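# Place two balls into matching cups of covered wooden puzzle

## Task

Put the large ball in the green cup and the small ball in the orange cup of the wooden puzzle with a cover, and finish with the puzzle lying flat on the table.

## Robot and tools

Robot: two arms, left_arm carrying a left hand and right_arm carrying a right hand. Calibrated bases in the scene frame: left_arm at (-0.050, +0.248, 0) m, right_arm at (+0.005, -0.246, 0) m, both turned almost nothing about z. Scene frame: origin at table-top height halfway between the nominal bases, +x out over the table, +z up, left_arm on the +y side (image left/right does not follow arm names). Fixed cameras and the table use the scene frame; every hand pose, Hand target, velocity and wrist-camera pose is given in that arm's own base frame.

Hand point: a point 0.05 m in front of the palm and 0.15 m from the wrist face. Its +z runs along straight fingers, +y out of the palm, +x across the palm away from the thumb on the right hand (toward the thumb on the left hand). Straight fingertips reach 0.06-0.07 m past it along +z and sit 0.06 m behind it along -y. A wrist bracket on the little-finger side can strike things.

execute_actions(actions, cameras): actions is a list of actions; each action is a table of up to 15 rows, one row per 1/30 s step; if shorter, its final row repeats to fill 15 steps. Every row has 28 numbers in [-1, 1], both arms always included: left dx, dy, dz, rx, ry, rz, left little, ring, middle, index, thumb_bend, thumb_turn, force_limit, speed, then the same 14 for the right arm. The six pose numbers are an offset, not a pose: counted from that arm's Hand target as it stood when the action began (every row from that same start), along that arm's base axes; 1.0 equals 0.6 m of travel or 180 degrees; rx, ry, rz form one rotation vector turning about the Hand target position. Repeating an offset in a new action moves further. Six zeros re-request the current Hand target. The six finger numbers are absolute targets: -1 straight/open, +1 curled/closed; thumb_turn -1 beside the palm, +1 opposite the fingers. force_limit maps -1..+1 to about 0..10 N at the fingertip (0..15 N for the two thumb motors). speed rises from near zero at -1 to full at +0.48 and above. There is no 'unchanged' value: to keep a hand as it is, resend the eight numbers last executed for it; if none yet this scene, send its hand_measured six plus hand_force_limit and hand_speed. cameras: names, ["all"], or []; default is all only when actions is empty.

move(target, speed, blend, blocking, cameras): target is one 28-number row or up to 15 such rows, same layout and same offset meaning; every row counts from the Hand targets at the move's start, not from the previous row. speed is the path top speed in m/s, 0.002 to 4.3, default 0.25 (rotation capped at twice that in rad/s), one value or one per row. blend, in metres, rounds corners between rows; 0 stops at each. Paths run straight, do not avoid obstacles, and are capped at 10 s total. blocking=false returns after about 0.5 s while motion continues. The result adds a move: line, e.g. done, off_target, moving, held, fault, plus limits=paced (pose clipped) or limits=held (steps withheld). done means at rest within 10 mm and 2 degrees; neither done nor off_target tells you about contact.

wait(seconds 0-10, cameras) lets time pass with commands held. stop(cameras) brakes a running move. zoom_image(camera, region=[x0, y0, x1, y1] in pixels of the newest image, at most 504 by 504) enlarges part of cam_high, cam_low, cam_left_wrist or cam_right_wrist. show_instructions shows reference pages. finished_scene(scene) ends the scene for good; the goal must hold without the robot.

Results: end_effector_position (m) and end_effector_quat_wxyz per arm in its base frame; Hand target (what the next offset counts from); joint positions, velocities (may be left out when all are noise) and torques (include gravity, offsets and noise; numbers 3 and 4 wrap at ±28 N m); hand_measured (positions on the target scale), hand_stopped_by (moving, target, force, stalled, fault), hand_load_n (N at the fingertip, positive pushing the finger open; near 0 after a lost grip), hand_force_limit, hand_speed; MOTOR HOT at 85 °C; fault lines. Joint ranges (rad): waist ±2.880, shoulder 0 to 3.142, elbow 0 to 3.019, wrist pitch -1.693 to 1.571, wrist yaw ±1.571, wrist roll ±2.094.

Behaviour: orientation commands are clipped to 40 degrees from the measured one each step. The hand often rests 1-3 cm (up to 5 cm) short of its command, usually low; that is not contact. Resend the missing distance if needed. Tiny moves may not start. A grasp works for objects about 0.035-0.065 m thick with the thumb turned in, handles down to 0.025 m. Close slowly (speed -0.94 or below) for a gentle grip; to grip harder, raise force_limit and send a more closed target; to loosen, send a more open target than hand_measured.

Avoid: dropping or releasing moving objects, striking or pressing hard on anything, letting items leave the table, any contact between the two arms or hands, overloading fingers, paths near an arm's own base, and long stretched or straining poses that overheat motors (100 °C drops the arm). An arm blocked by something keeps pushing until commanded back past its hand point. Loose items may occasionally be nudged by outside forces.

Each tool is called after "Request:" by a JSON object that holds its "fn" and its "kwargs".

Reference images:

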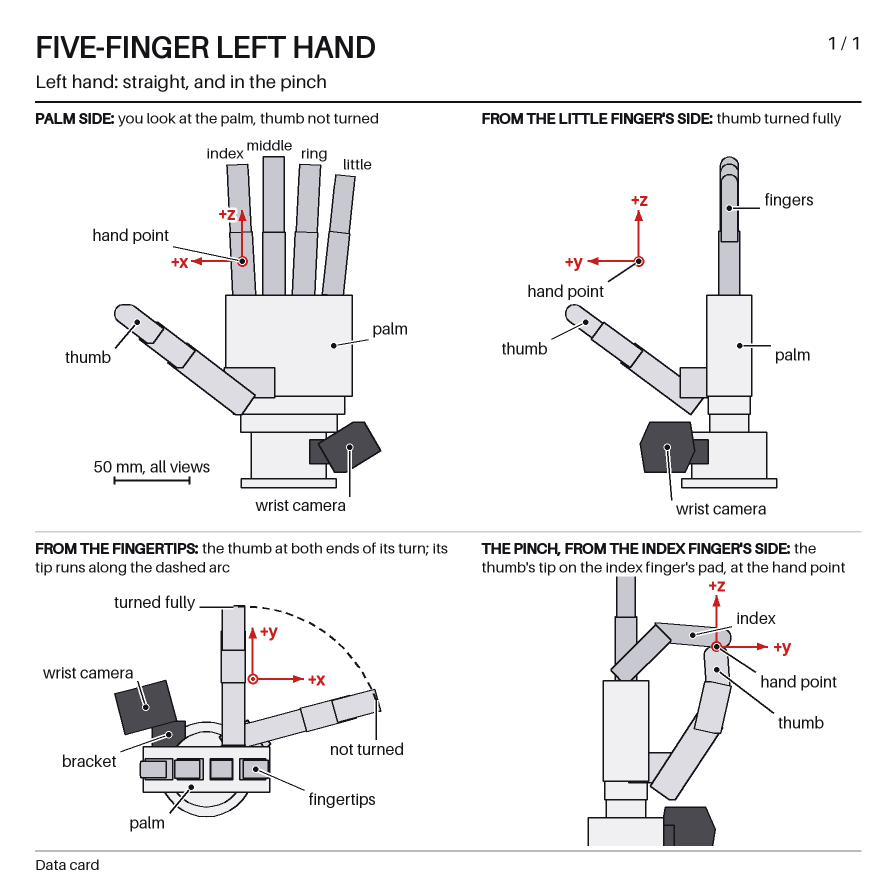

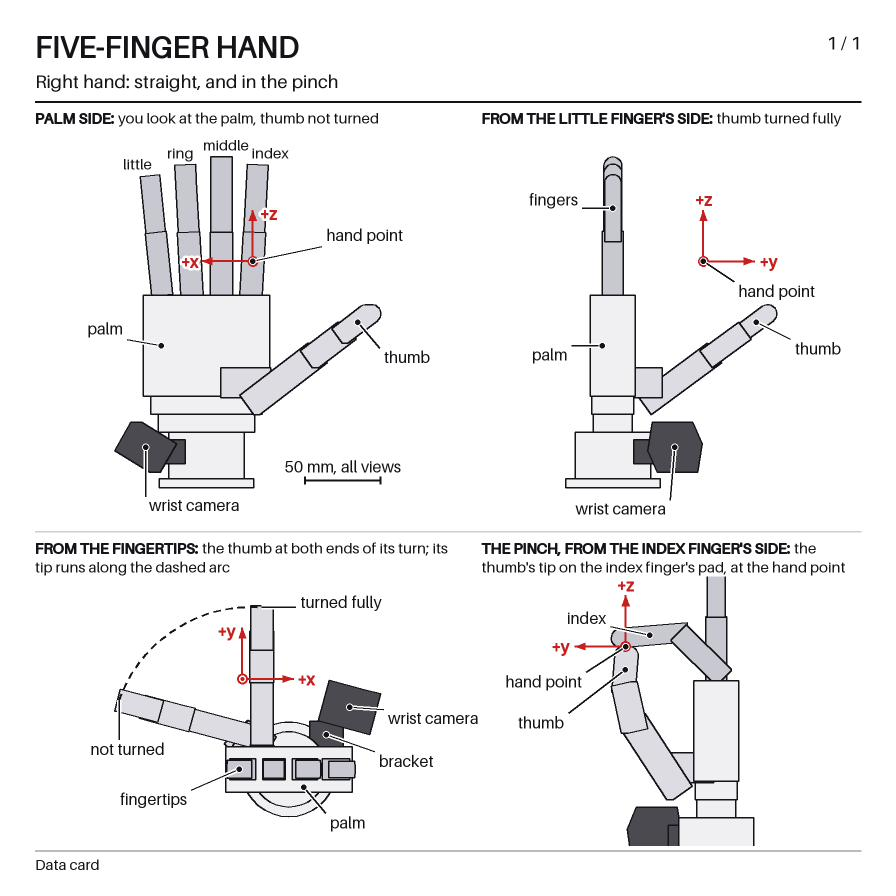

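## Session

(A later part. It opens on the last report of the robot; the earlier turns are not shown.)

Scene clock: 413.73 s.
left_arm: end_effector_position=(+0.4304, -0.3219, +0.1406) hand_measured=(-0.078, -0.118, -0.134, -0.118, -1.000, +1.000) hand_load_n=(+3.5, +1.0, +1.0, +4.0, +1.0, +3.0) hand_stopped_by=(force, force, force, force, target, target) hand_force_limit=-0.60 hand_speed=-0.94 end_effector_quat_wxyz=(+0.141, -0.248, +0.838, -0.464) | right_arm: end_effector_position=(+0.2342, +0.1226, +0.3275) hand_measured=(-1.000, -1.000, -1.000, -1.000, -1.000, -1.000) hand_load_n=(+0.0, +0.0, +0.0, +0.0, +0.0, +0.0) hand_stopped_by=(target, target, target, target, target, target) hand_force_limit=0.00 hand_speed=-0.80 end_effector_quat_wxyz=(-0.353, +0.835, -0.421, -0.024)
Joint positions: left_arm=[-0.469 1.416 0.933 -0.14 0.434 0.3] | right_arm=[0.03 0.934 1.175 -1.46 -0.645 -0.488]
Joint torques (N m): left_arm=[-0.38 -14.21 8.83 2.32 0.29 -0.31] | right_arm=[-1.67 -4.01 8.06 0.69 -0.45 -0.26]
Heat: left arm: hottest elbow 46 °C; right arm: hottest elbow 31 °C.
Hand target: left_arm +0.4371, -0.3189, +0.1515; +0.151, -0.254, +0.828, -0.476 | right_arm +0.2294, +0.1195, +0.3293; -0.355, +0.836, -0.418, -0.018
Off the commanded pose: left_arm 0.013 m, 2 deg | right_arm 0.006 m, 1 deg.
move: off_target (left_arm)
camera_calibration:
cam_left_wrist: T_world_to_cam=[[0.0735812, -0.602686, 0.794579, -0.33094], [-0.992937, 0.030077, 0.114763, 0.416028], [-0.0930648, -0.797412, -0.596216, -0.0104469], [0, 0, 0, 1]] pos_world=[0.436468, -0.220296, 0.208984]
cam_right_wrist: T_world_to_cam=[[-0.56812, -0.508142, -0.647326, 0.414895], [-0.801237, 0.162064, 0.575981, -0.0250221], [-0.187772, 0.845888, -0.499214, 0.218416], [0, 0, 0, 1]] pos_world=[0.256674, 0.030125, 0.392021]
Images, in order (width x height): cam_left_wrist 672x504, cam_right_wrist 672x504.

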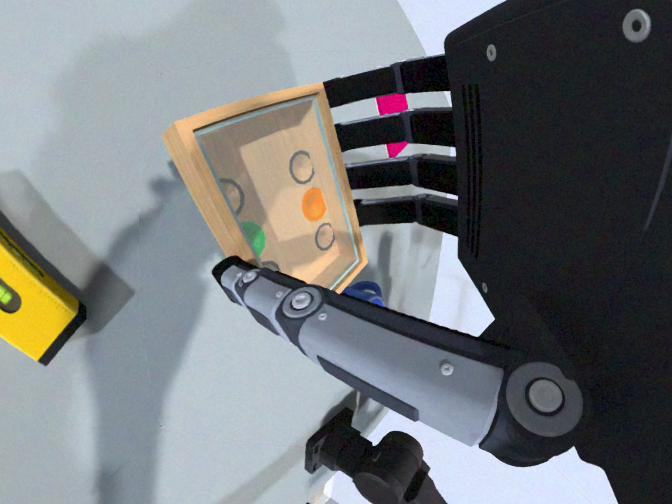

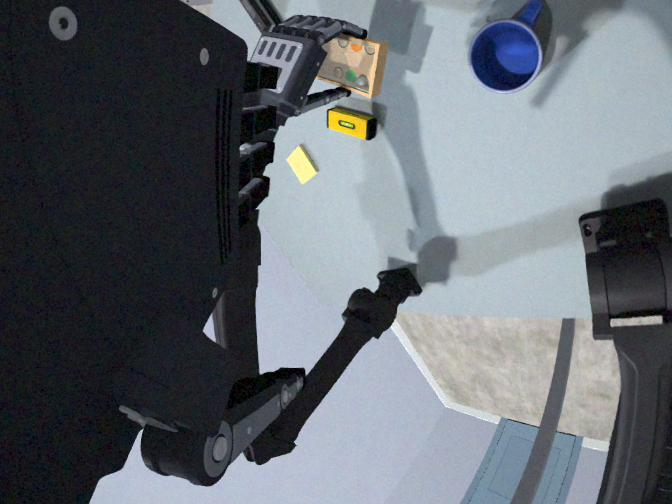

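Request:
{"fn": "move", "kwargs": {"target": [0,0,0,0.03,0.0236,0,0.2,0.2,0.2,0.2,-1,1,-0.6,-0.94,0,0,0,0,0,0,-1,-1,-1,-1,-1,-1,0,-0.8], "speed": 0.3}}

Request:
{"fn": "wait", "kwargs": {"seconds": 0.3, "cameras": ["cam_left_wrist","cam_right_wrist"]}}

Request:
{"fn": "zoom_image", "kwargs": {"camera": "cam_left_wrist", "region": [150, 60, 390, 310]}}

Request:
{"fn": "zoom_image", "kwargs": {"camera": "cam_right_wrist", "region": [320, 30, 420, 130]}}

Scene clock: 440.17 s.
left_arm: end_effector_position=(+0.4164, -0.3067, +0.1273) hand_measured=(-0.078, -0.118, -0.134, -0.118, -1.000, +1.000) hand_load_n=(+3.5, +1.5, +1.0, +4.0, +1.0, +3.0) hand_stopped_by=(force, force, force, force, target, target) hand_force_limit=-0.60 hand_speed=-0.94 end_effector_quat_wxyz=(+0.115, -0.279, +0.859, -0.414) | right_arm: end_effector_position=(+0.2342, +0.1226, +0.3275) hand_measured=(-1.000, -1.000, -1.000, -1.000, -1.000, -1.000) hand_load_n=(+0.0, +0.0, +0.0, +0.0, +0.0, +0.0) hand_stopped_by=(target, target, target, target, target, target) hand_force_limit=0.00 hand_speed=-0.80 end_effector_quat_wxyz=(-0.353, +0.835, -0.421, -0.024)
Joint positions: left_arm=[-0.469 1.418 0.959 -0.294 0.393 0.302] | right_arm=[0.03 0.934 1.175 -1.46 -0.645 -0.488]
Joint torques (N m): left_arm=[-1.9 -12.04 14.46 0.9 0.12 0.01] | right_arm=[-1.55 -4.07 8.09 0.72 -0.46 -0.25]
Heat: left arm: hottest elbow 45 °C; right arm: hottest elbow 31 °C.
Hand target: left_arm +0.4372, -0.3189, +0.1516; +0.132, -0.264, +0.855, -0.427 | right_arm +0.2294, +0.1195, +0.3293; -0.355, +0.836, -0.418, -0.018
Off the commanded pose: left_arm 0.034 m, 3 deg | right_arm 0.006 m, 1 deg.
move: off_target (left_arm)

Scene clock: 440.47 s.
left_arm: end_effector_position=(+0.4164, -0.3067, +0.1273) hand_measured=(-0.078, -0.118, -0.134, -0.118, -1.000, +1.000) hand_load_n=(+3.5, +1.5, +1.0, +4.5, +1.5, +3.0) hand_stopped_by=(force, force, force, force, target, target) hand_force_limit=-0.60 hand_speed=-0.94 end_effector_quat_wxyz=(+0.115, -0.279, +0.859, -0.414) | right_arm: end_effector_position=(+0.2342, +0.1226, +0.3275) hand_measured=(-1.000, -1.000, -1.000, -1.000, -1.000, -1.000) hand_load_n=(+0.0, +0.0, +0.0, +0.0, +0.0, +0.0) hand_stopped_by=(target, target, target, target, target, target) hand_force_limit=0.00 hand_speed=-0.80 end_effector_quat_wxyz=(-0.353, +0.835, -0.421, -0.024)
Joint positions: left_arm=[-0.469 1.418 0.959 -0.294 0.393 0.302] | right_arm=[0.03 0.934 1.175 -1.46 -0.645 -0.488]
Joint torques (N m): left_arm=[-1.9 -11.99 14.45 0.88 0.12 0.01] | right_arm=[-1.61 -4.07 8.1 0.7 -0.46 -0.25]
Heat: left arm: hottest elbow 45 °C; right arm: hottest elbow 31 °C.
Hand target: left_arm +0.4372, -0.3189, +0.1516; +0.132, -0.264, +0.855, -0.427 | right_arm +0.2294, +0.1195, +0.3293; -0.355, +0.836, -0.418, -0.018
Off the commanded pose: left_arm 0.034 m, 3 deg | right_arm 0.006 m, 1 deg.
wait: 0.30 s; at rest by 0.17 s
camera_calibration:
cam_left_wrist: T_world_to_cam=[[0.171444, -0.662061, 0.729577, -0.360863], [-0.976152, -0.014053, 0.216634, 0.369747], [-0.133172, -0.749318, -0.648681, 0.0305756], [0, 0, 0, 1]] pos_world=[0.426868, -0.210806, 0.203011]
cam_right_wrist: T_world_to_cam=[[-0.56812, -0.508142, -0.647326, 0.414895], [-0.801237, 0.162064, 0.575981, -0.0250221], [-0.187772, 0.845888, -0.499214, 0.218416], [0, 0, 0, 1]] pos_world=[0.256674, 0.030125, 0.392021]
Images, in order (width x height): cam_left_wrist 672x504, cam_right_wrist 672x504.

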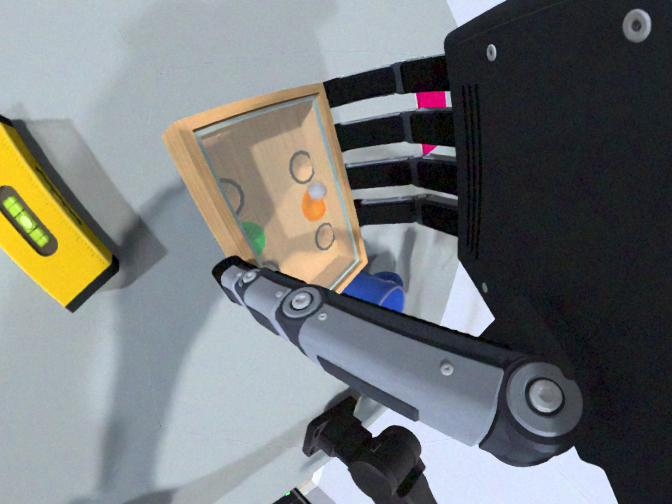

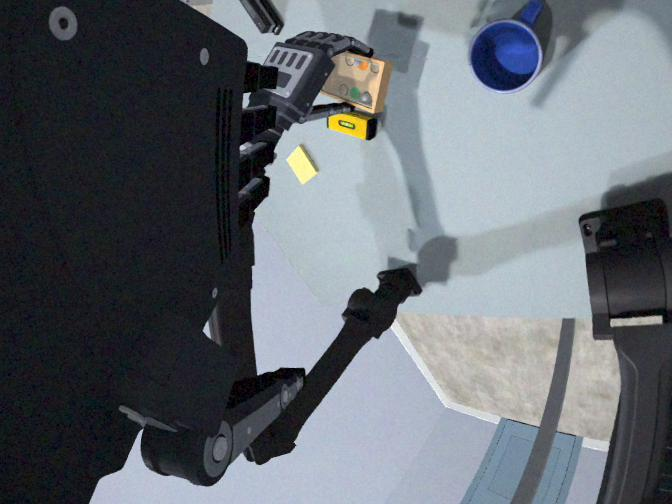

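Scaled by 2.016 from the camera's 672x504 image, which has a finer 960x720 frame.

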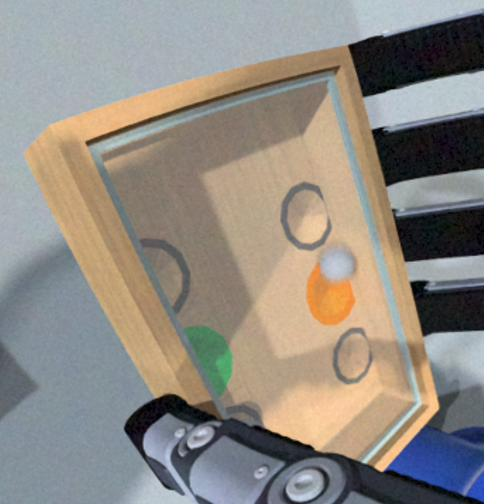

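Scaled by 5.040 from the camera's 672x504 image, which has a finer 960x720 frame.

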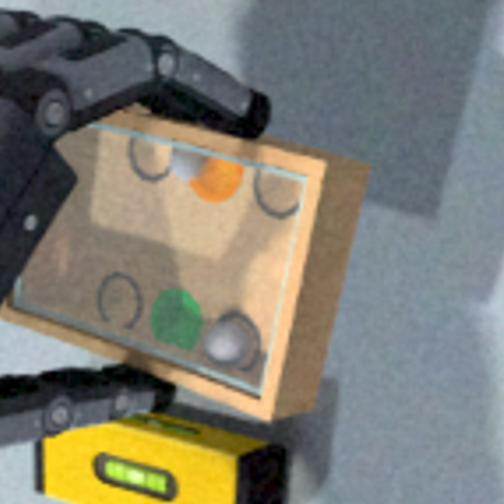

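Request:
{"fn": "wait", "kwargs": {"seconds": 0.1, "cameras": ["cam_left_wrist"]}}

Request:
{"fn": "zoom_image", "kwargs": {"camera": "cam_left_wrist", "region": [150, 60, 390, 310]}}

Scene clock: 446.13 s.
left_arm: end_effector_position=(+0.4164, -0.3066, +0.1272) hand_measured=(-0.078, -0.118, -0.134, -0.118, -1.000, +1.000) hand_load_n=(+3.5, +1.0, +0.5, +4.0, +1.5, +3.0) hand_stopped_by=(force, force, force, force, target, target) hand_force_limit=-0.60 hand_speed=-0.94 end_effector_quat_wxyz=(+0.115, -0.279, +0.859, -0.414) | right_arm: end_effector_position=(+0.2342, +0.1226, +0.3275) hand_measured=(-1.000, -1.000, -1.000, -1.000, -1.000, -1.000) hand_load_n=(+0.0, +0.0, +0.0, +0.0, +0.0, +0.0) hand_stopped_by=(target, target, target, target, target, target) hand_force_limit=0.00 hand_speed=-0.80 end_effector_quat_wxyz=(-0.353, +0.835, -0.421, -0.024)
Joint positions: left_arm=[-0.469 1.418 0.959 -0.294 0.393 0.302] | right_arm=[0.03 0.934 1.175 -1.46 -0.645 -0.488]
Joint torques (N m): left_arm=[-1.96 -11.99 14.45 0.87 0.13 0] | right_arm=[-1.73 -4.07 8.09 0.75 -0.45 -0.25]
Heat: left arm: hottest elbow 45 °C; right arm: hottest elbow 31 °C.
Hand target: left_arm +0.4372, -0.3189, +0.1516; +0.132, -0.264, +0.855, -0.427 | right_arm +0.2294, +0.1195, +0.3293; -0.355, +0.836, -0.418, -0.018
Off the commanded pose: left_arm 0.034 m, 3 deg | right_arm 0.006 m, 1 deg.
wait: 0.10 s; at rest from the start
camera_calibration:
cam_left_wrist: T_world_to_cam=[[0.171518, -0.662229, 0.729406, -0.360897], [-0.976178, -0.0143768, 0.216493, 0.369716], [-0.132882, -0.749163, -0.64892, 0.0305329], [0, 0, 0, 1]] pos_world=[0.426867, -0.210807, 0.203013]
Images, in order (width x height): cam_left_wrist 672x504.

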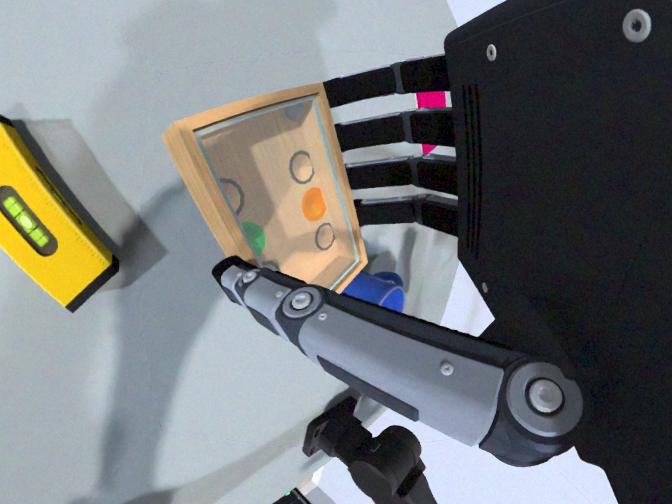

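Scaled by 2.016 from the camera's 672x504 image, which has a finer 960x720 frame.

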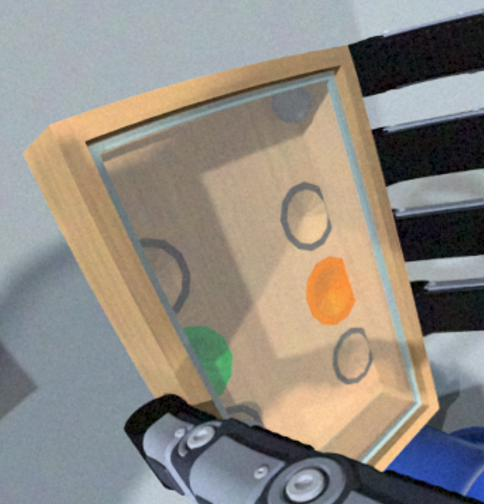

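Request:
{"fn": "move", "kwargs": {"target": [[0,0,0,-0.0042,-0.0394,0,0.2,0.2,0.2,0.2,-1,1,-0.6,-0.94,0,0,0,0,0,0,-1,-1,-1,-1,-1,-1,0,-0.8],[0,0,0,-0.0046,-0.0398,0,0.2,0.2,0.2,0.2,-1,1,-0.6,-0.94,0,0,0,0,0,0,-1,-1,-1,-1,-1,-1,0,-0.8],[0,0,0,-0.0298,-0.0238,0,0.2,0.2,0.2,0.2,-1,1,-0.6,-0.94,0,0,0,0,0,0,-1,-1,-1,-1,-1,-1,0,-0.8],[0,0,0,0.0018,-0.0021,0,0.2,0.2,0.2,0.2,-1,1,-0.6,-0.94,0,0,0,0,0,0,-1,-1,-1,-1,-1,-1,0,-0.8]], "speed": [0.2,0.02,0.1,0.3], "cameras": ["cam_left_wrist","cam_right_wrist"]}}

Request:
{"fn": "zoom_image", "kwargs": {"camera": "cam_left_wrist", "region": [150, 60, 390, 310]}}

Request:
{"fn": "zoom_image", "kwargs": {"camera": "cam_right_wrist", "region": [320, 30, 420, 130]}}

Scene clock: 464.17 s.
left_arm: end_effector_position=(+0.4171, -0.3057, +0.1266) hand_measured=(-0.078, -0.118, -0.134, -0.118, -1.000, +1.000) hand_load_n=(+3.5, +1.5, +1.0, +4.0, +1.0, +3.0) hand_stopped_by=(force, force, force, force, target, target) hand_force_limit=-0.60 hand_speed=-0.94 end_effector_quat_wxyz=(+0.119, -0.278, +0.860, -0.412) | right_arm: end_effector_position=(+0.2342, +0.1226, +0.3275) hand_measured=(-1.000, -1.000, -1.000, -1.000, -1.000, -1.000) hand_load_n=(+0.0, +0.0, +0.0, +0.0, +0.0, +0.0) hand_stopped_by=(target, target, target, target, target, target) hand_force_limit=0.00 hand_speed=-0.80 end_effector_quat_wxyz=(-0.353, +0.835, -0.421, -0.024)
Joint positions: left_arm=[-0.469 1.417 0.958 -0.293 0.386 0.306] | right_arm=[0.03 0.934 1.175 -1.46 -0.645 -0.488]
Joint torques (N m): left_arm=[-2.14 -12.1 14.42 0.84 0.12 0] | right_arm=[-1.61 -4.07 8.06 0.7 -0.45 -0.26]
Heat: left arm: hottest elbow 46 °C; right arm: hottest elbow 31 °C.
Hand target: left_arm +0.4371, -0.3189, +0.1514; +0.135, -0.262, +0.856, -0.425 | right_arm +0.2294, +0.1195, +0.3293; -0.355, +0.836, -0.418, -0.018
Off the commanded pose: left_arm 0.035 m, 3 deg | right_arm 0.006 m, 1 deg.
move: off_target (left_arm)
camera_calibration:
cam_left_wrist: T_world_to_cam=[[0.168897, -0.666308, 0.726297, -0.359724], [-0.977282, -0.0174844, 0.211221, 0.370672], [-0.12804, -0.745472, -0.654123, 0.0306853], [0, 0, 0, 1]] pos_world=[0.426936, -0.210331, 0.203044]
cam_right_wrist: T_world_to_cam=[[-0.56812, -0.508142, -0.647326, 0.414895], [-0.801237, 0.162064, 0.575981, -0.0250221], [-0.187772, 0.845888, -0.499214, 0.218416], [0, 0, 0, 1]] pos_world=[0.256674, 0.030125, 0.392021]
Images, in order (width x height): cam_left_wrist 672x504, cam_right_wrist 672x504.

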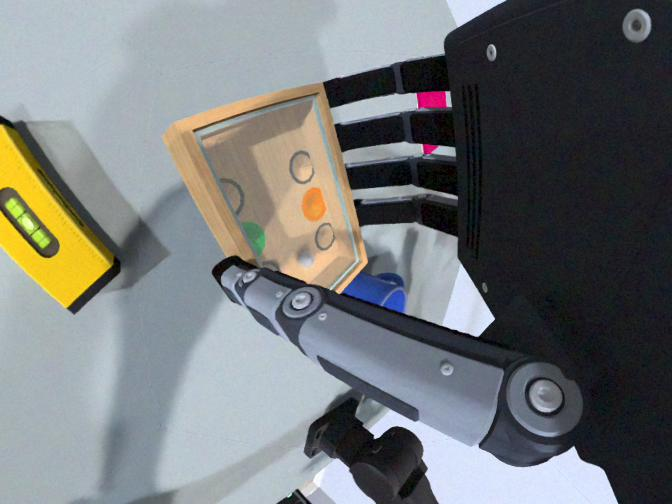

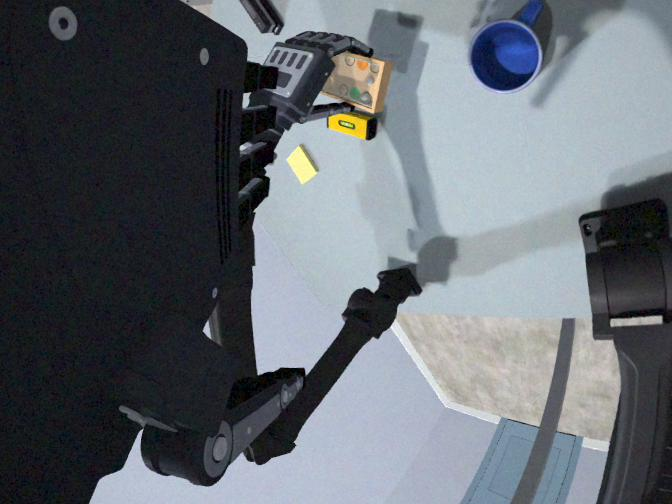

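Scaled by 2.016 from the camera's 672x504 image, which has a finer 960x720 frame.

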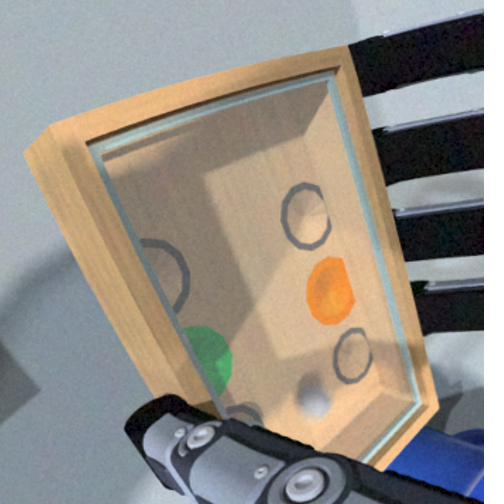

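Scaled by 5.040 from the camera's 672x504 image, which has a finer 960x720 frame.

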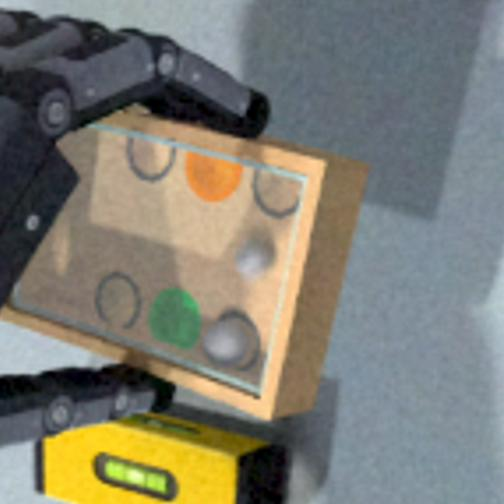

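Request:
{"fn": "wait", "kwargs": {"seconds": 0.1, "cameras": ["cam_left_wrist"]}}

Request:
{"fn": "zoom_image", "kwargs": {"camera": "cam_left_wrist", "region": [150, 60, 390, 310]}}

Scene clock: 467.57 s.
left_arm: end_effector_position=(+0.4171, -0.3057, +0.1266) hand_measured=(-0.078, -0.118, -0.134, -0.118, -1.000, +1.000) hand_load_n=(+3.5, +1.5, +1.0, +4.0, +1.5, +3.0) hand_stopped_by=(force, force, force, force, target, target) hand_force_limit=-0.60 hand_speed=-0.94 end_effector_quat_wxyz=(+0.119, -0.278, +0.860, -0.412) | right_arm: end_effector_position=(+0.2342, +0.1226, +0.3275) hand_measured=(-1.000, -1.000, -1.000, -1.000, -1.000, -1.000) hand_load_n=(+0.0, +0.0, +0.0, +0.0, +0.0, +0.0) hand_stopped_by=(target, target, target, target, target, target) hand_force_limit=0.00 hand_speed=-0.80 end_effector_quat_wxyz=(-0.353, +0.835, -0.421, -0.024)
Joint positions: left_arm=[-0.469 1.417 0.958 -0.293 0.386 0.306] | right_arm=[0.03 0.934 1.175 -1.46 -0.645 -0.488]
Joint torques (N m): left_arm=[-2.08 -12.1 14.42 0.88 0.12 0.01] | right_arm=[-1.55 -4.01 8.08 0.7 -0.46 -0.25]
Heat: left arm: hottest elbow 46 °C; right arm: hottest elbow 31 °C.
Hand target: left_arm +0.4371, -0.3189, +0.1514; +0.135, -0.262, +0.856, -0.425 | right_arm +0.2294, +0.1195, +0.3293; -0.355, +0.836, -0.418, -0.018
Off the commanded pose: left_arm 0.035 m, 3 deg | right_arm 0.006 m, 1 deg.
wait: 0.10 s; at rest from the start
camera_calibration:
cam_left_wrist: T_world_to_cam=[[0.168897, -0.666308, 0.726297, -0.359724], [-0.977282, -0.0174844, 0.211221, 0.370672], [-0.12804, -0.745472, -0.654123, 0.0306853], [0, 0, 0, 1]] pos_world=[0.426936, -0.210331, 0.203044]
Images, in order (width x height): cam_left_wrist 672x504.

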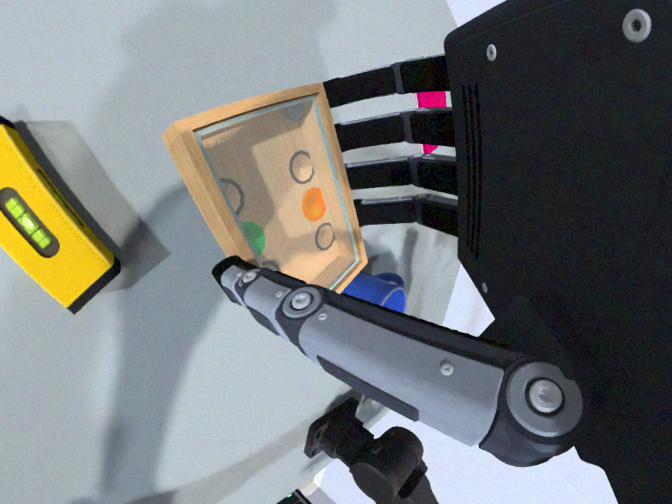

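Scaled by 2.016 from the camera's 672x504 image, which has a finer 960x720 frame.

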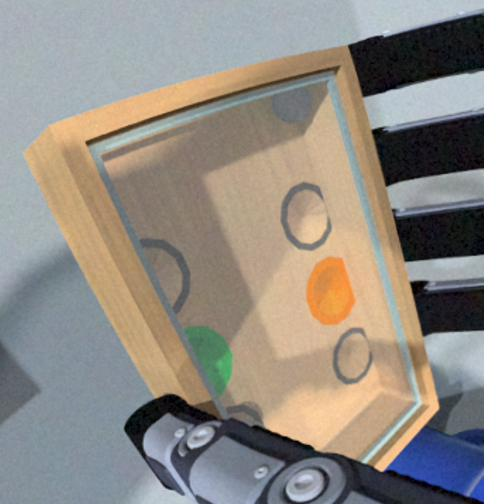

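Request:
{"fn": "move", "kwargs": {"target": [[0,0,0,-0.0062,-0.0376,0,0.2,0.2,0.2,0.2,-1,1,-0.6,-0.94,0,0,0,0,0,0,-1,-1,-1,-1,-1,-1,0,-0.8],[0,0,0,-0.0066,-0.038,0,0.2,0.2,0.2,0.2,-1,1,-0.6,-0.94,0,0,0,0,0,0,-1,-1,-1,-1,-1,-1,0,-0.8],[0,0,0,-0.0318,-0.0221,0,0.2,0.2,0.2,0.2,-1,1,-0.6,-0.94,0,0,0,0,0,0,-1,-1,-1,-1,-1,-1,0,-0.8],[0,0,0,-0.0011,0.0011,0,0.2,0.2,0.2,0.2,-1,1,-0.6,-0.94,0,0,0,0,0,0,-1,-1,-1,-1,-1,-1,0,-0.8],[0,0,0,0.0089,-0.0089,0,0.2,0.2,0.2,0.2,-1,1,-0.6,-0.94,0,0,0,0,0,0,-1,-1,-1,-1,-1,-1,0,-0.8]], "speed": [0.2,0.02,0.1,0.3,0.2], "cameras": ["cam_left_wrist","cam_right_wrist"]}}

Request:
{"fn": "zoom_image", "kwargs": {"camera": "cam_left_wrist", "region": [150, 60, 390, 310]}}

Request:
{"fn": "zoom_image", "kwargs": {"camera": "cam_right_wrist", "region": [320, 30, 420, 130]}}

Scene clock: 513.23 s.
left_arm: end_effector_position=(+0.4206, -0.3032, +0.1242) hand_measured=(-0.078, -0.118, -0.134, -0.118, -1.000, +1.000) hand_load_n=(+3.5, +1.0, +1.0, +4.0, +1.5, +3.0) hand_stopped_by=(force, force, force, force, target, target) hand_force_limit=-0.60 hand_speed=-0.94 end_effector_quat_wxyz=(+0.134, -0.274, +0.864, -0.401) | right_arm: end_effector_position=(+0.2342, +0.1226, +0.3275) hand_measured=(-1.000, -1.000, -1.000, -1.000, -1.000, -1.000) hand_load_n=(+0.0, +0.0, +0.0, +0.0, +0.0, +0.0) hand_stopped_by=(target, target, target, target, target, target) hand_force_limit=0.00 hand_speed=-0.80 end_effector_quat_wxyz=(-0.353, +0.835, -0.421, -0.024)
Joint positions: left_arm=[-0.477 1.418 0.959 -0.293 0.35 0.327] | right_arm=[0.03 0.934 1.175 -1.46 -0.645 -0.488]
Joint torques (N m): left_arm=[-2.73 -12.81 14.16 0.87 0.11 0.01] | right_arm=[-1.61 -4.07 8.06 0.7 -0.45 -0.25]
Heat: left arm: hottest elbow 46 °C; right arm: hottest elbow 30 °C.
Hand target: left_arm +0.4372, -0.3189, +0.1515; +0.151, -0.254, +0.860, -0.417 | right_arm +0.2294, +0.1195, +0.3293; -0.355, +0.836, -0.418, -0.018
Off the commanded pose: left_arm 0.035 m, 3 deg | right_arm 0.006 m, 1 deg.
move: off_target (left_arm)
camera_calibration:
cam_left_wrist: T_world_to_cam=[[0.155626, -0.687112, 0.709689, -0.355571], [-0.981877, -0.0289367, 0.187297, 0.376019], [-0.108158, -0.725975, -0.679162, 0.0320661], [0, 0, 0, 1]] pos_world=[0.428009, -0.210157, 0.203696]
cam_right_wrist: T_world_to_cam=[[-0.56812, -0.508142, -0.647326, 0.414895], [-0.801237, 0.162064, 0.575981, -0.0250221], [-0.187772, 0.845888, -0.499214, 0.218416], [0, 0, 0, 1]] pos_world=[0.256674, 0.030125, 0.392021]
Images, in order (width x height): cam_left_wrist 672x504, cam_right_wrist 672x504.

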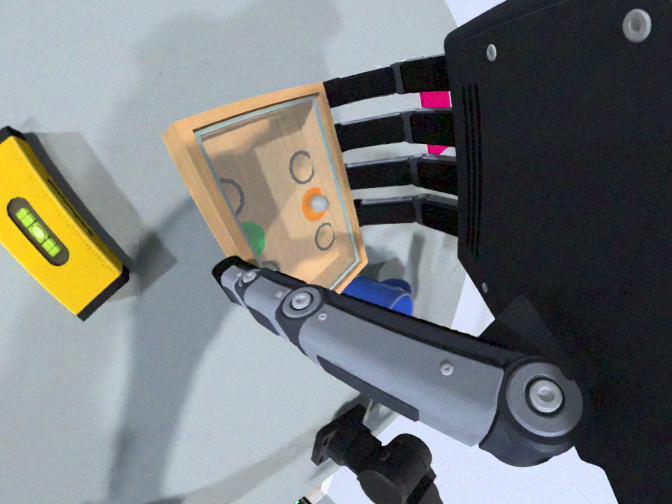

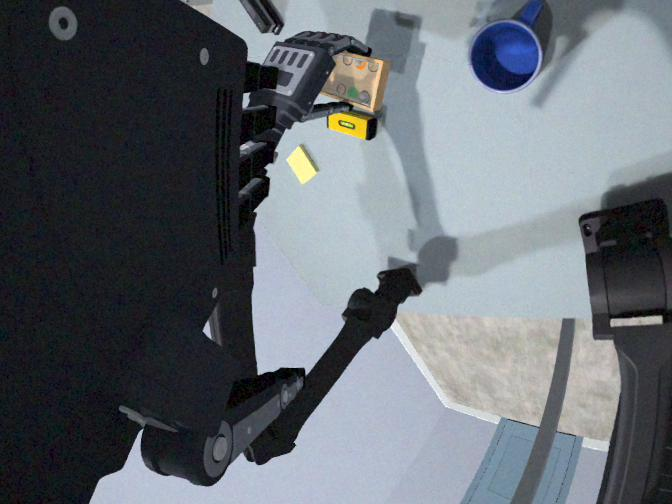

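Scaled by 2.016 from the camera's 672x504 image, which has a finer 960x720 frame.

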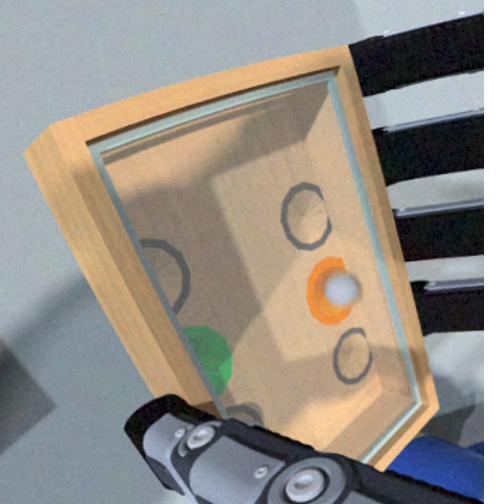

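Scaled by 5.040 from the camera's 672x504 image, which has a finer 960x720 frame.

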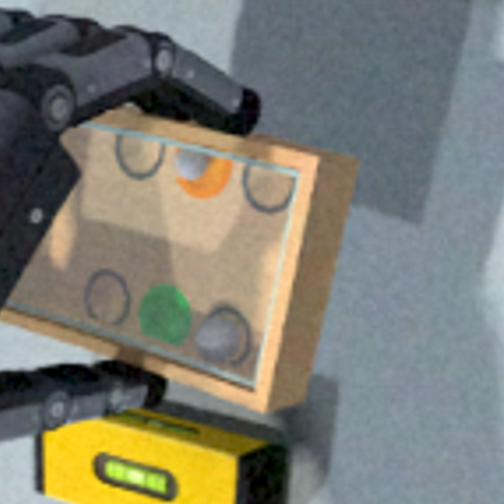

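Request:
{"fn": "move", "kwargs": {"target": [0,0,0,-0.032,-0.018,0,0.2,0.2,0.2,0.2,-1,1,-0.6,-0.94,0,0,0,0,0,0,-1,-1,-1,-1,-1,-1,0,-0.8], "speed": 0.07, "cameras": ["cam_left_wrist","cam_right_wrist"]}}

Request:
{"fn": "zoom_image", "kwargs": {"camera": "cam_left_wrist", "region": [150, 60, 390, 310]}}

Request:
{"fn": "zoom_image", "kwargs": {"camera": "cam_right_wrist", "region": [320, 30, 420, 130]}}

Scene clock: 526.50 s.
left_arm: end_effector_position=(+0.4315, -0.3199, +0.1368) hand_measured=(-0.078, -0.118, -0.134, -0.118, -1.000, +1.000) hand_load_n=(+3.5, +1.0, +1.0, +4.0, +1.5, +3.0) hand_stopped_by=(force, force, force, force, target, target) hand_force_limit=-0.60 hand_speed=-0.94 end_effector_quat_wxyz=(+0.151, -0.247, +0.844, -0.452) | right_arm: end_effector_position=(+0.2342, +0.1226, +0.3275) hand_measured=(-1.000, -1.000, -1.000, -1.000, -1.000, -1.000) hand_load_n=(+0.0, +0.0, +0.0, +0.0, +0.0, +0.0) hand_stopped_by=(target, target, target, target, target, target) hand_force_limit=0.00 hand_speed=-0.80 end_effector_quat_wxyz=(-0.353, +0.835, -0.421, -0.024)
Joint positions: left_arm=[-0.477 1.418 0.936 -0.153 0.403 0.319] | right_arm=[0.03 0.934 1.175 -1.46 -0.645 -0.488]
Joint torques (N m): left_arm=[-0.79 -14.8 8.88 2.29 0.27 -0.29] | right_arm=[-1.55 -4.01 8.08 0.7 -0.46 -0.26]
Heat: left arm: hottest elbow 46 °C; right arm: hottest elbow 30 °C.
Hand target: left_arm +0.4372, -0.3190, +0.1515; +0.162, -0.249, +0.833, -0.467 | right_arm +0.2294, +0.1195, +0.3293; -0.355, +0.836, -0.418, -0.018
Off the commanded pose: left_arm 0.016 m, 2 deg | right_arm 0.006 m, 1 deg.
move: off_target (left_arm)
camera_calibration:
cam_left_wrist: T_world_to_cam=[[0.0701173, -0.626177, 0.776522, -0.330375], [-0.994252, 0.0192715, 0.105318, 0.415993], [-0.0809123, -0.779443, -0.621226, -0.00708894], [0, 0, 0, 1]] pos_world=[0.436193, -0.220415, 0.208328]
cam_right_wrist: T_world_to_cam=[[-0.56812, -0.508142, -0.647326, 0.414895], [-0.801237, 0.162064, 0.575981, -0.0250221], [-0.187772, 0.845888, -0.499214, 0.218416], [0, 0, 0, 1]] pos_world=[0.256674, 0.030125, 0.392021]
Images, in order (width x height): cam_left_wrist 672x504, cam_right_wrist 672x504.

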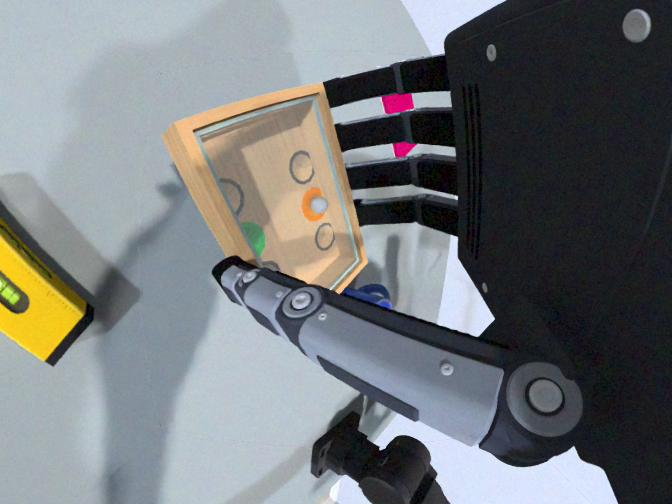

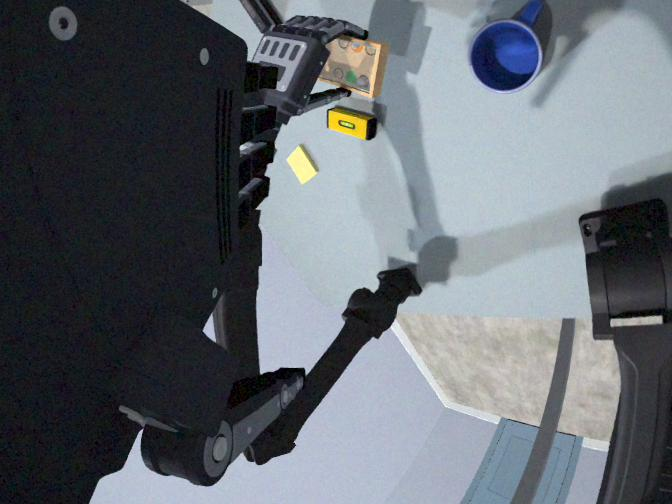

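Scaled by 2.016 from the camera's 672x504 image, which has a finer 960x720 frame.

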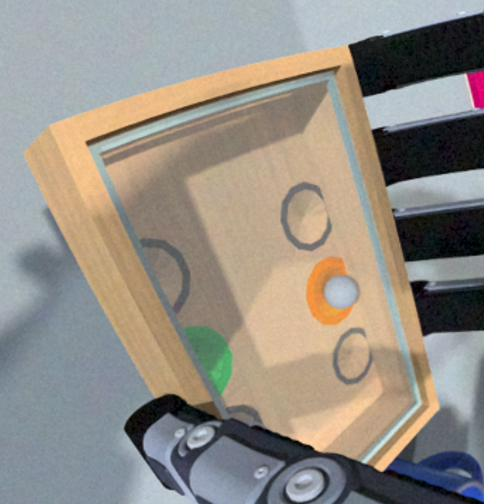

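Scaled by 5.040 from the camera's 672x504 image, which has a finer 960x720 frame.

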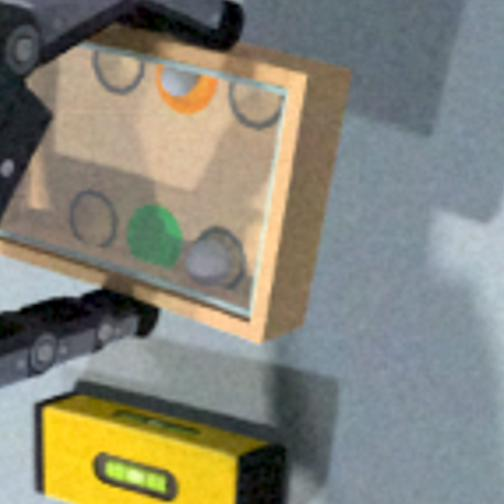

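Request:
{"fn": "move", "kwargs": {"target": [[0,0,0,0.085,0.0367,0,0.2,0.2,0.2,0.2,-1,1,-0.6,-0.94,0,0,0,0,0,0,-1,-1,-1,-1,-1,-1,0,-0.8],[0,0,0,0.0854,0.0367,0,0.2,0.2,0.2,0.2,-1,1,-0.6,-0.94,0,0,0,0,0,0,-1,-1,-1,-1,-1,-1,0,-0.8],[0,0,0,0.0344,0.0228,0,0.2,0.2,0.2,0.2,-1,1,-0.6,-0.94,0,0,0,0,0,0,-1,-1,-1,-1,-1,-1,0,-0.8]], "speed": [0.2,0.02,0.1], "cameras": ["cam_left_wrist","cam_right_wrist"]}}

Request:
{"fn": "zoom_image", "kwargs": {"camera": "cam_left_wrist", "region": [150, 60, 390, 310]}}

Request:
{"fn": "zoom_image", "kwargs": {"camera": "cam_right_wrist", "region": [320, 30, 420, 130]}}

Scene clock: 564.27 s.
left_arm: end_effector_position=(+0.4304, -0.3212, +0.1329) hand_measured=(-0.078, -0.118, -0.134, -0.118, -1.000, +1.000) hand_load_n=(+3.5, +1.5, +1.5, +4.0, +1.0, +3.0) hand_stopped_by=(force, force, force, force, target, target) hand_force_limit=-0.60 hand_speed=-0.94 end_effector_quat_wxyz=(+0.131, -0.252, +0.874, -0.394) | right_arm: end_effector_position=(+0.2342, +0.1226, +0.3275) hand_measured=(-1.000, -1.000, -1.000, -1.000, -1.000, -1.000) hand_load_n=(+0.0, +0.0, +0.0, +0.0, +0.0, +0.0) hand_stopped_by=(target, target, target, target, target, target) hand_force_limit=0.00 hand_speed=-0.80 end_effector_quat_wxyz=(-0.353, +0.835, -0.421, -0.024)
Joint positions: left_arm=[-0.503 1.461 1.039 -0.348 0.346 0.357] | right_arm=[0.03 0.934 1.175 -1.46 -0.645 -0.488]
Joint torques (N m): left_arm=[-0.5 -16.62 8.95 2.14 0.27 -0.29] | right_arm=[-1.67 -4.07 8.06 0.7 -0.45 -0.25]
Heat: left arm: hottest elbow 44 °C; right arm: hottest elbow 30 °C.
Hand target: left_arm +0.4371, -0.3190, +0.1515; +0.146, -0.257, +0.862, -0.412 | right_arm +0.2294, +0.1195, +0.3293; -0.355, +0.836, -0.418, -0.018
Off the commanded pose: left_arm 0.020 m, 3 deg | right_arm 0.006 m, 1 deg.
move: off_target (left_arm)
camera_calibration:
cam_left_wrist: T_world_to_cam=[[0.12206, -0.710318, 0.693217, -0.366461], [-0.983136, 0.00929997, 0.182638, 0.396944], [-0.136178, -0.70382, -0.697204, 0.0475559], [0, 0, 0, 1]] pos_world=[0.441457, -0.230524, 0.214696]
cam_right_wrist: T_world_to_cam=[[-0.56812, -0.508142, -0.647326, 0.414895], [-0.801237, 0.162064, 0.575981, -0.0250221], [-0.187772, 0.845888, -0.499214, 0.218416], [0, 0, 0, 1]] pos_world=[0.256674, 0.030125, 0.392021]
Images, in order (width x height): cam_left_wrist 672x504, cam_right_wrist 672x504.

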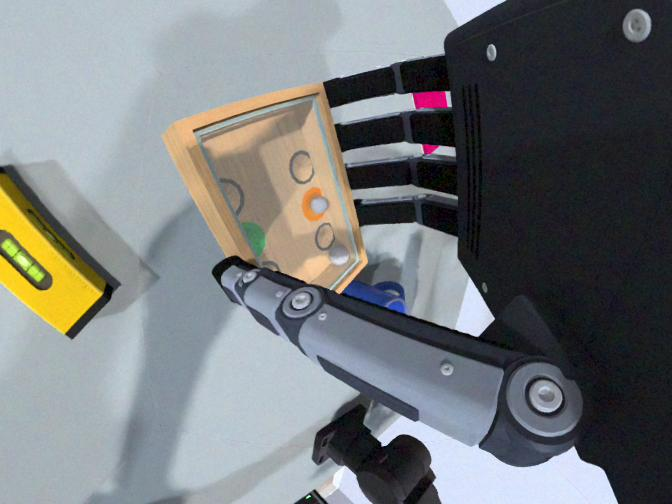

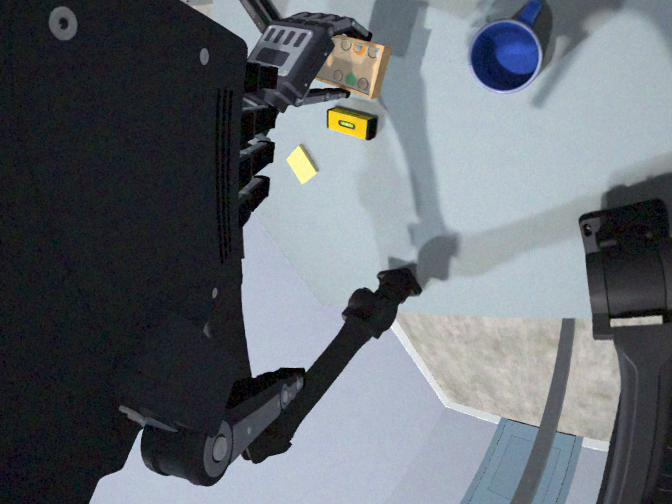

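Scaled by 2.016 from the camera's 672x504 image, which has a finer 960x720 frame.

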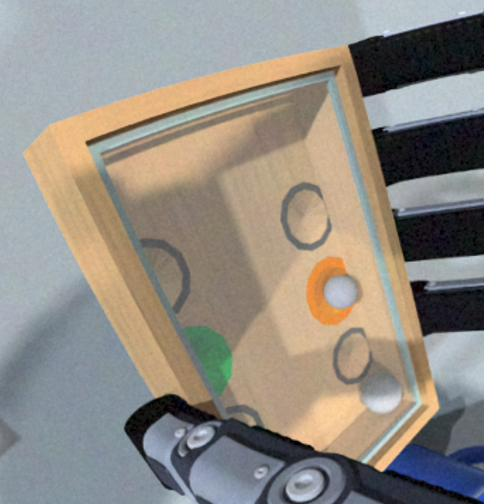

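Scaled by 5.040 from the camera's 672x504 image, which has a finer 960x720 frame.

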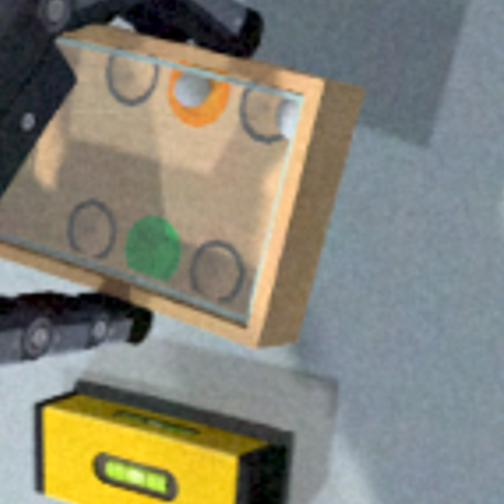

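Request:
{"fn": "move", "kwargs": {"target": [[0,0,0,-0.0061,0.0083,0,0.2,0.2,0.2,0.2,-1,1,-0.6,-0.94,0,0,0,0,0,0,-1,-1,-1,-1,-1,-1,0,-0.8],[0,0,0,-0.0411,-0.0061,0,0.2,0.2,0.2,0.2,-1,1,-0.6,-0.94,0,0,0,0,0,0,-1,-1,-1,-1,-1,-1,0,-0.8],[0,0,0,-0.0394,-0.0206,0,0.2,0.2,0.2,0.2,-1,1,-0.6,-0.94,0,0,0,0,0,0,-1,-1,-1,-1,-1,-1,0,-0.8]], "speed": [0.1,0.3,0.2], "cameras": ["cam_left_wrist","cam_right_wrist"]}}

Request:
{"fn": "zoom_image", "kwargs": {"camera": "cam_left_wrist", "region": [150, 60, 390, 310]}}

Request:
{"fn": "zoom_image", "kwargs": {"camera": "cam_right_wrist", "region": [320, 30, 420, 130]}}

Scene clock: 590.50 s.
left_arm: end_effector_position=(+0.4329, -0.3182, +0.1335) hand_measured=(-0.078, -0.118, -0.134, -0.118, -1.000, +1.000) hand_load_n=(+3.5, +1.5, +1.0, +4.0, +1.5, +3.0) hand_stopped_by=(force, force, force, force, target, target) hand_force_limit=-0.60 hand_speed=-0.94 end_effector_quat_wxyz=(+0.141, -0.259, +0.839, -0.457) | right_arm: end_effector_position=(+0.2342, +0.1226, +0.3275) hand_measured=(-1.000, -1.000, -1.000, -1.000, -1.000, -1.000) hand_load_n=(+0.0, +0.0, +0.0, +0.0, +0.0, +0.0) hand_stopped_by=(target, target, target, target, target, target) hand_force_limit=0.00 hand_speed=-0.80 end_effector_quat_wxyz=(-0.353, +0.835, -0.421, -0.024)
Joint positions: left_arm=[-0.463 1.428 0.932 -0.141 0.423 0.294] | right_arm=[0.03 0.934 1.175 -1.46 -0.645 -0.488]
Joint torques (N m): left_arm=[-1.32 -15.68 8.75 2.32 0.11 -0.15] | right_arm=[-1.67 -4.01 8.08 0.7 -0.46 -0.25]
Heat: left arm: hottest elbow 45 °C; right arm: hottest elbow 30 °C.
Hand target: left_arm +0.4372, -0.3188, +0.1514; +0.157, -0.252, +0.830, -0.472 | right_arm +0.2294, +0.1195, +0.3293; -0.355, +0.836, -0.418, -0.018
Off the commanded pose: left_arm 0.019 m, 3 deg | right_arm 0.006 m, 1 deg.
move: off_target (left_arm)
camera_calibration:
cam_left_wrist: T_world_to_cam=[[0.0958859, -0.608614, 0.787651, -0.333957], [-0.991599, 0.0106148, 0.128916, 0.410624], [-0.0868208, -0.793395, -0.602484, -0.012107], [0, 0, 0, 1]] pos_world=[0.438145, -0.217215, 0.202811]
cam_right_wrist: T_world_to_cam=[[-0.56812, -0.508142, -0.647326, 0.414895], [-0.801237, 0.162064, 0.575981, -0.0250221], [-0.187772, 0.845888, -0.499214, 0.218416], [0, 0, 0, 1]] pos_world=[0.256674, 0.030125, 0.392021]
Images, in order (width x height): cam_left_wrist 672x504, cam_right_wrist 672x504.

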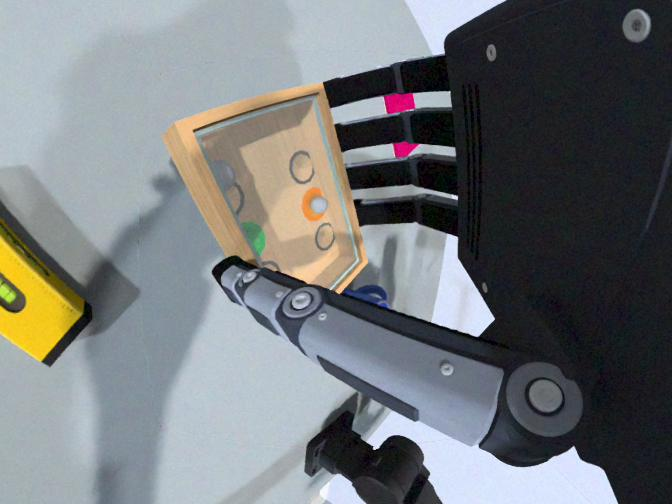

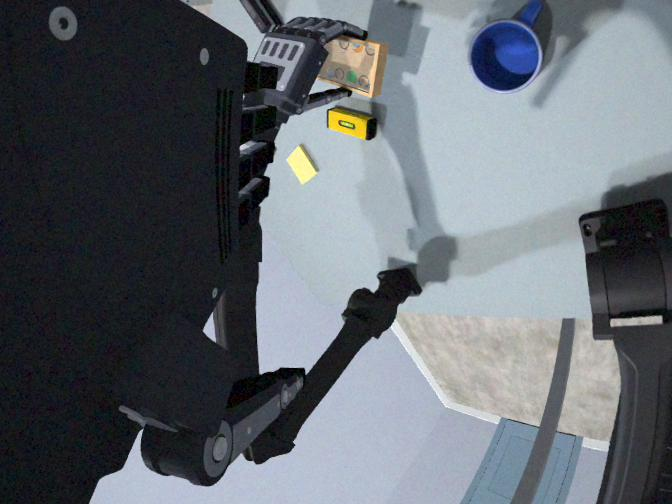

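Scaled by 2.016 from the camera's 672x504 image, which has a finer 960x720 frame.

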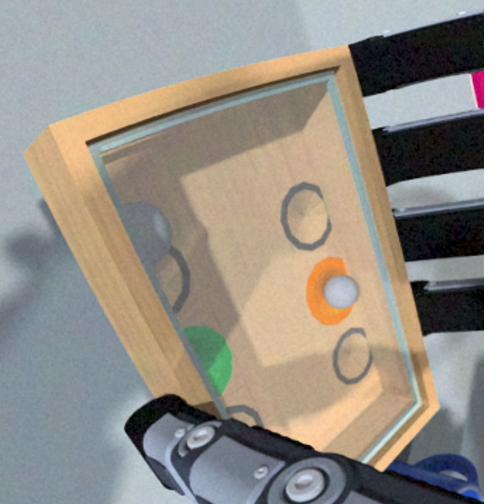

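Scaled by 5.040 from the camera's 672x504 image, which has a finer 960x720 frame.

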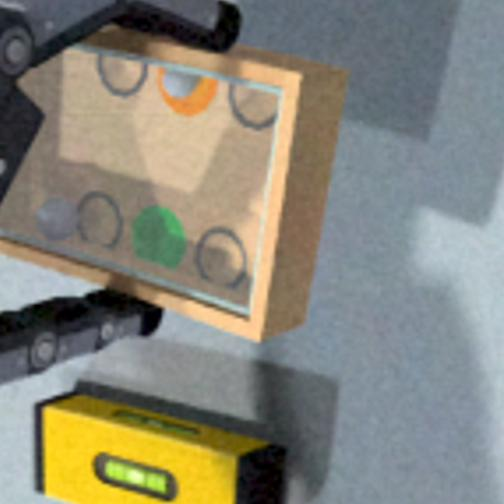

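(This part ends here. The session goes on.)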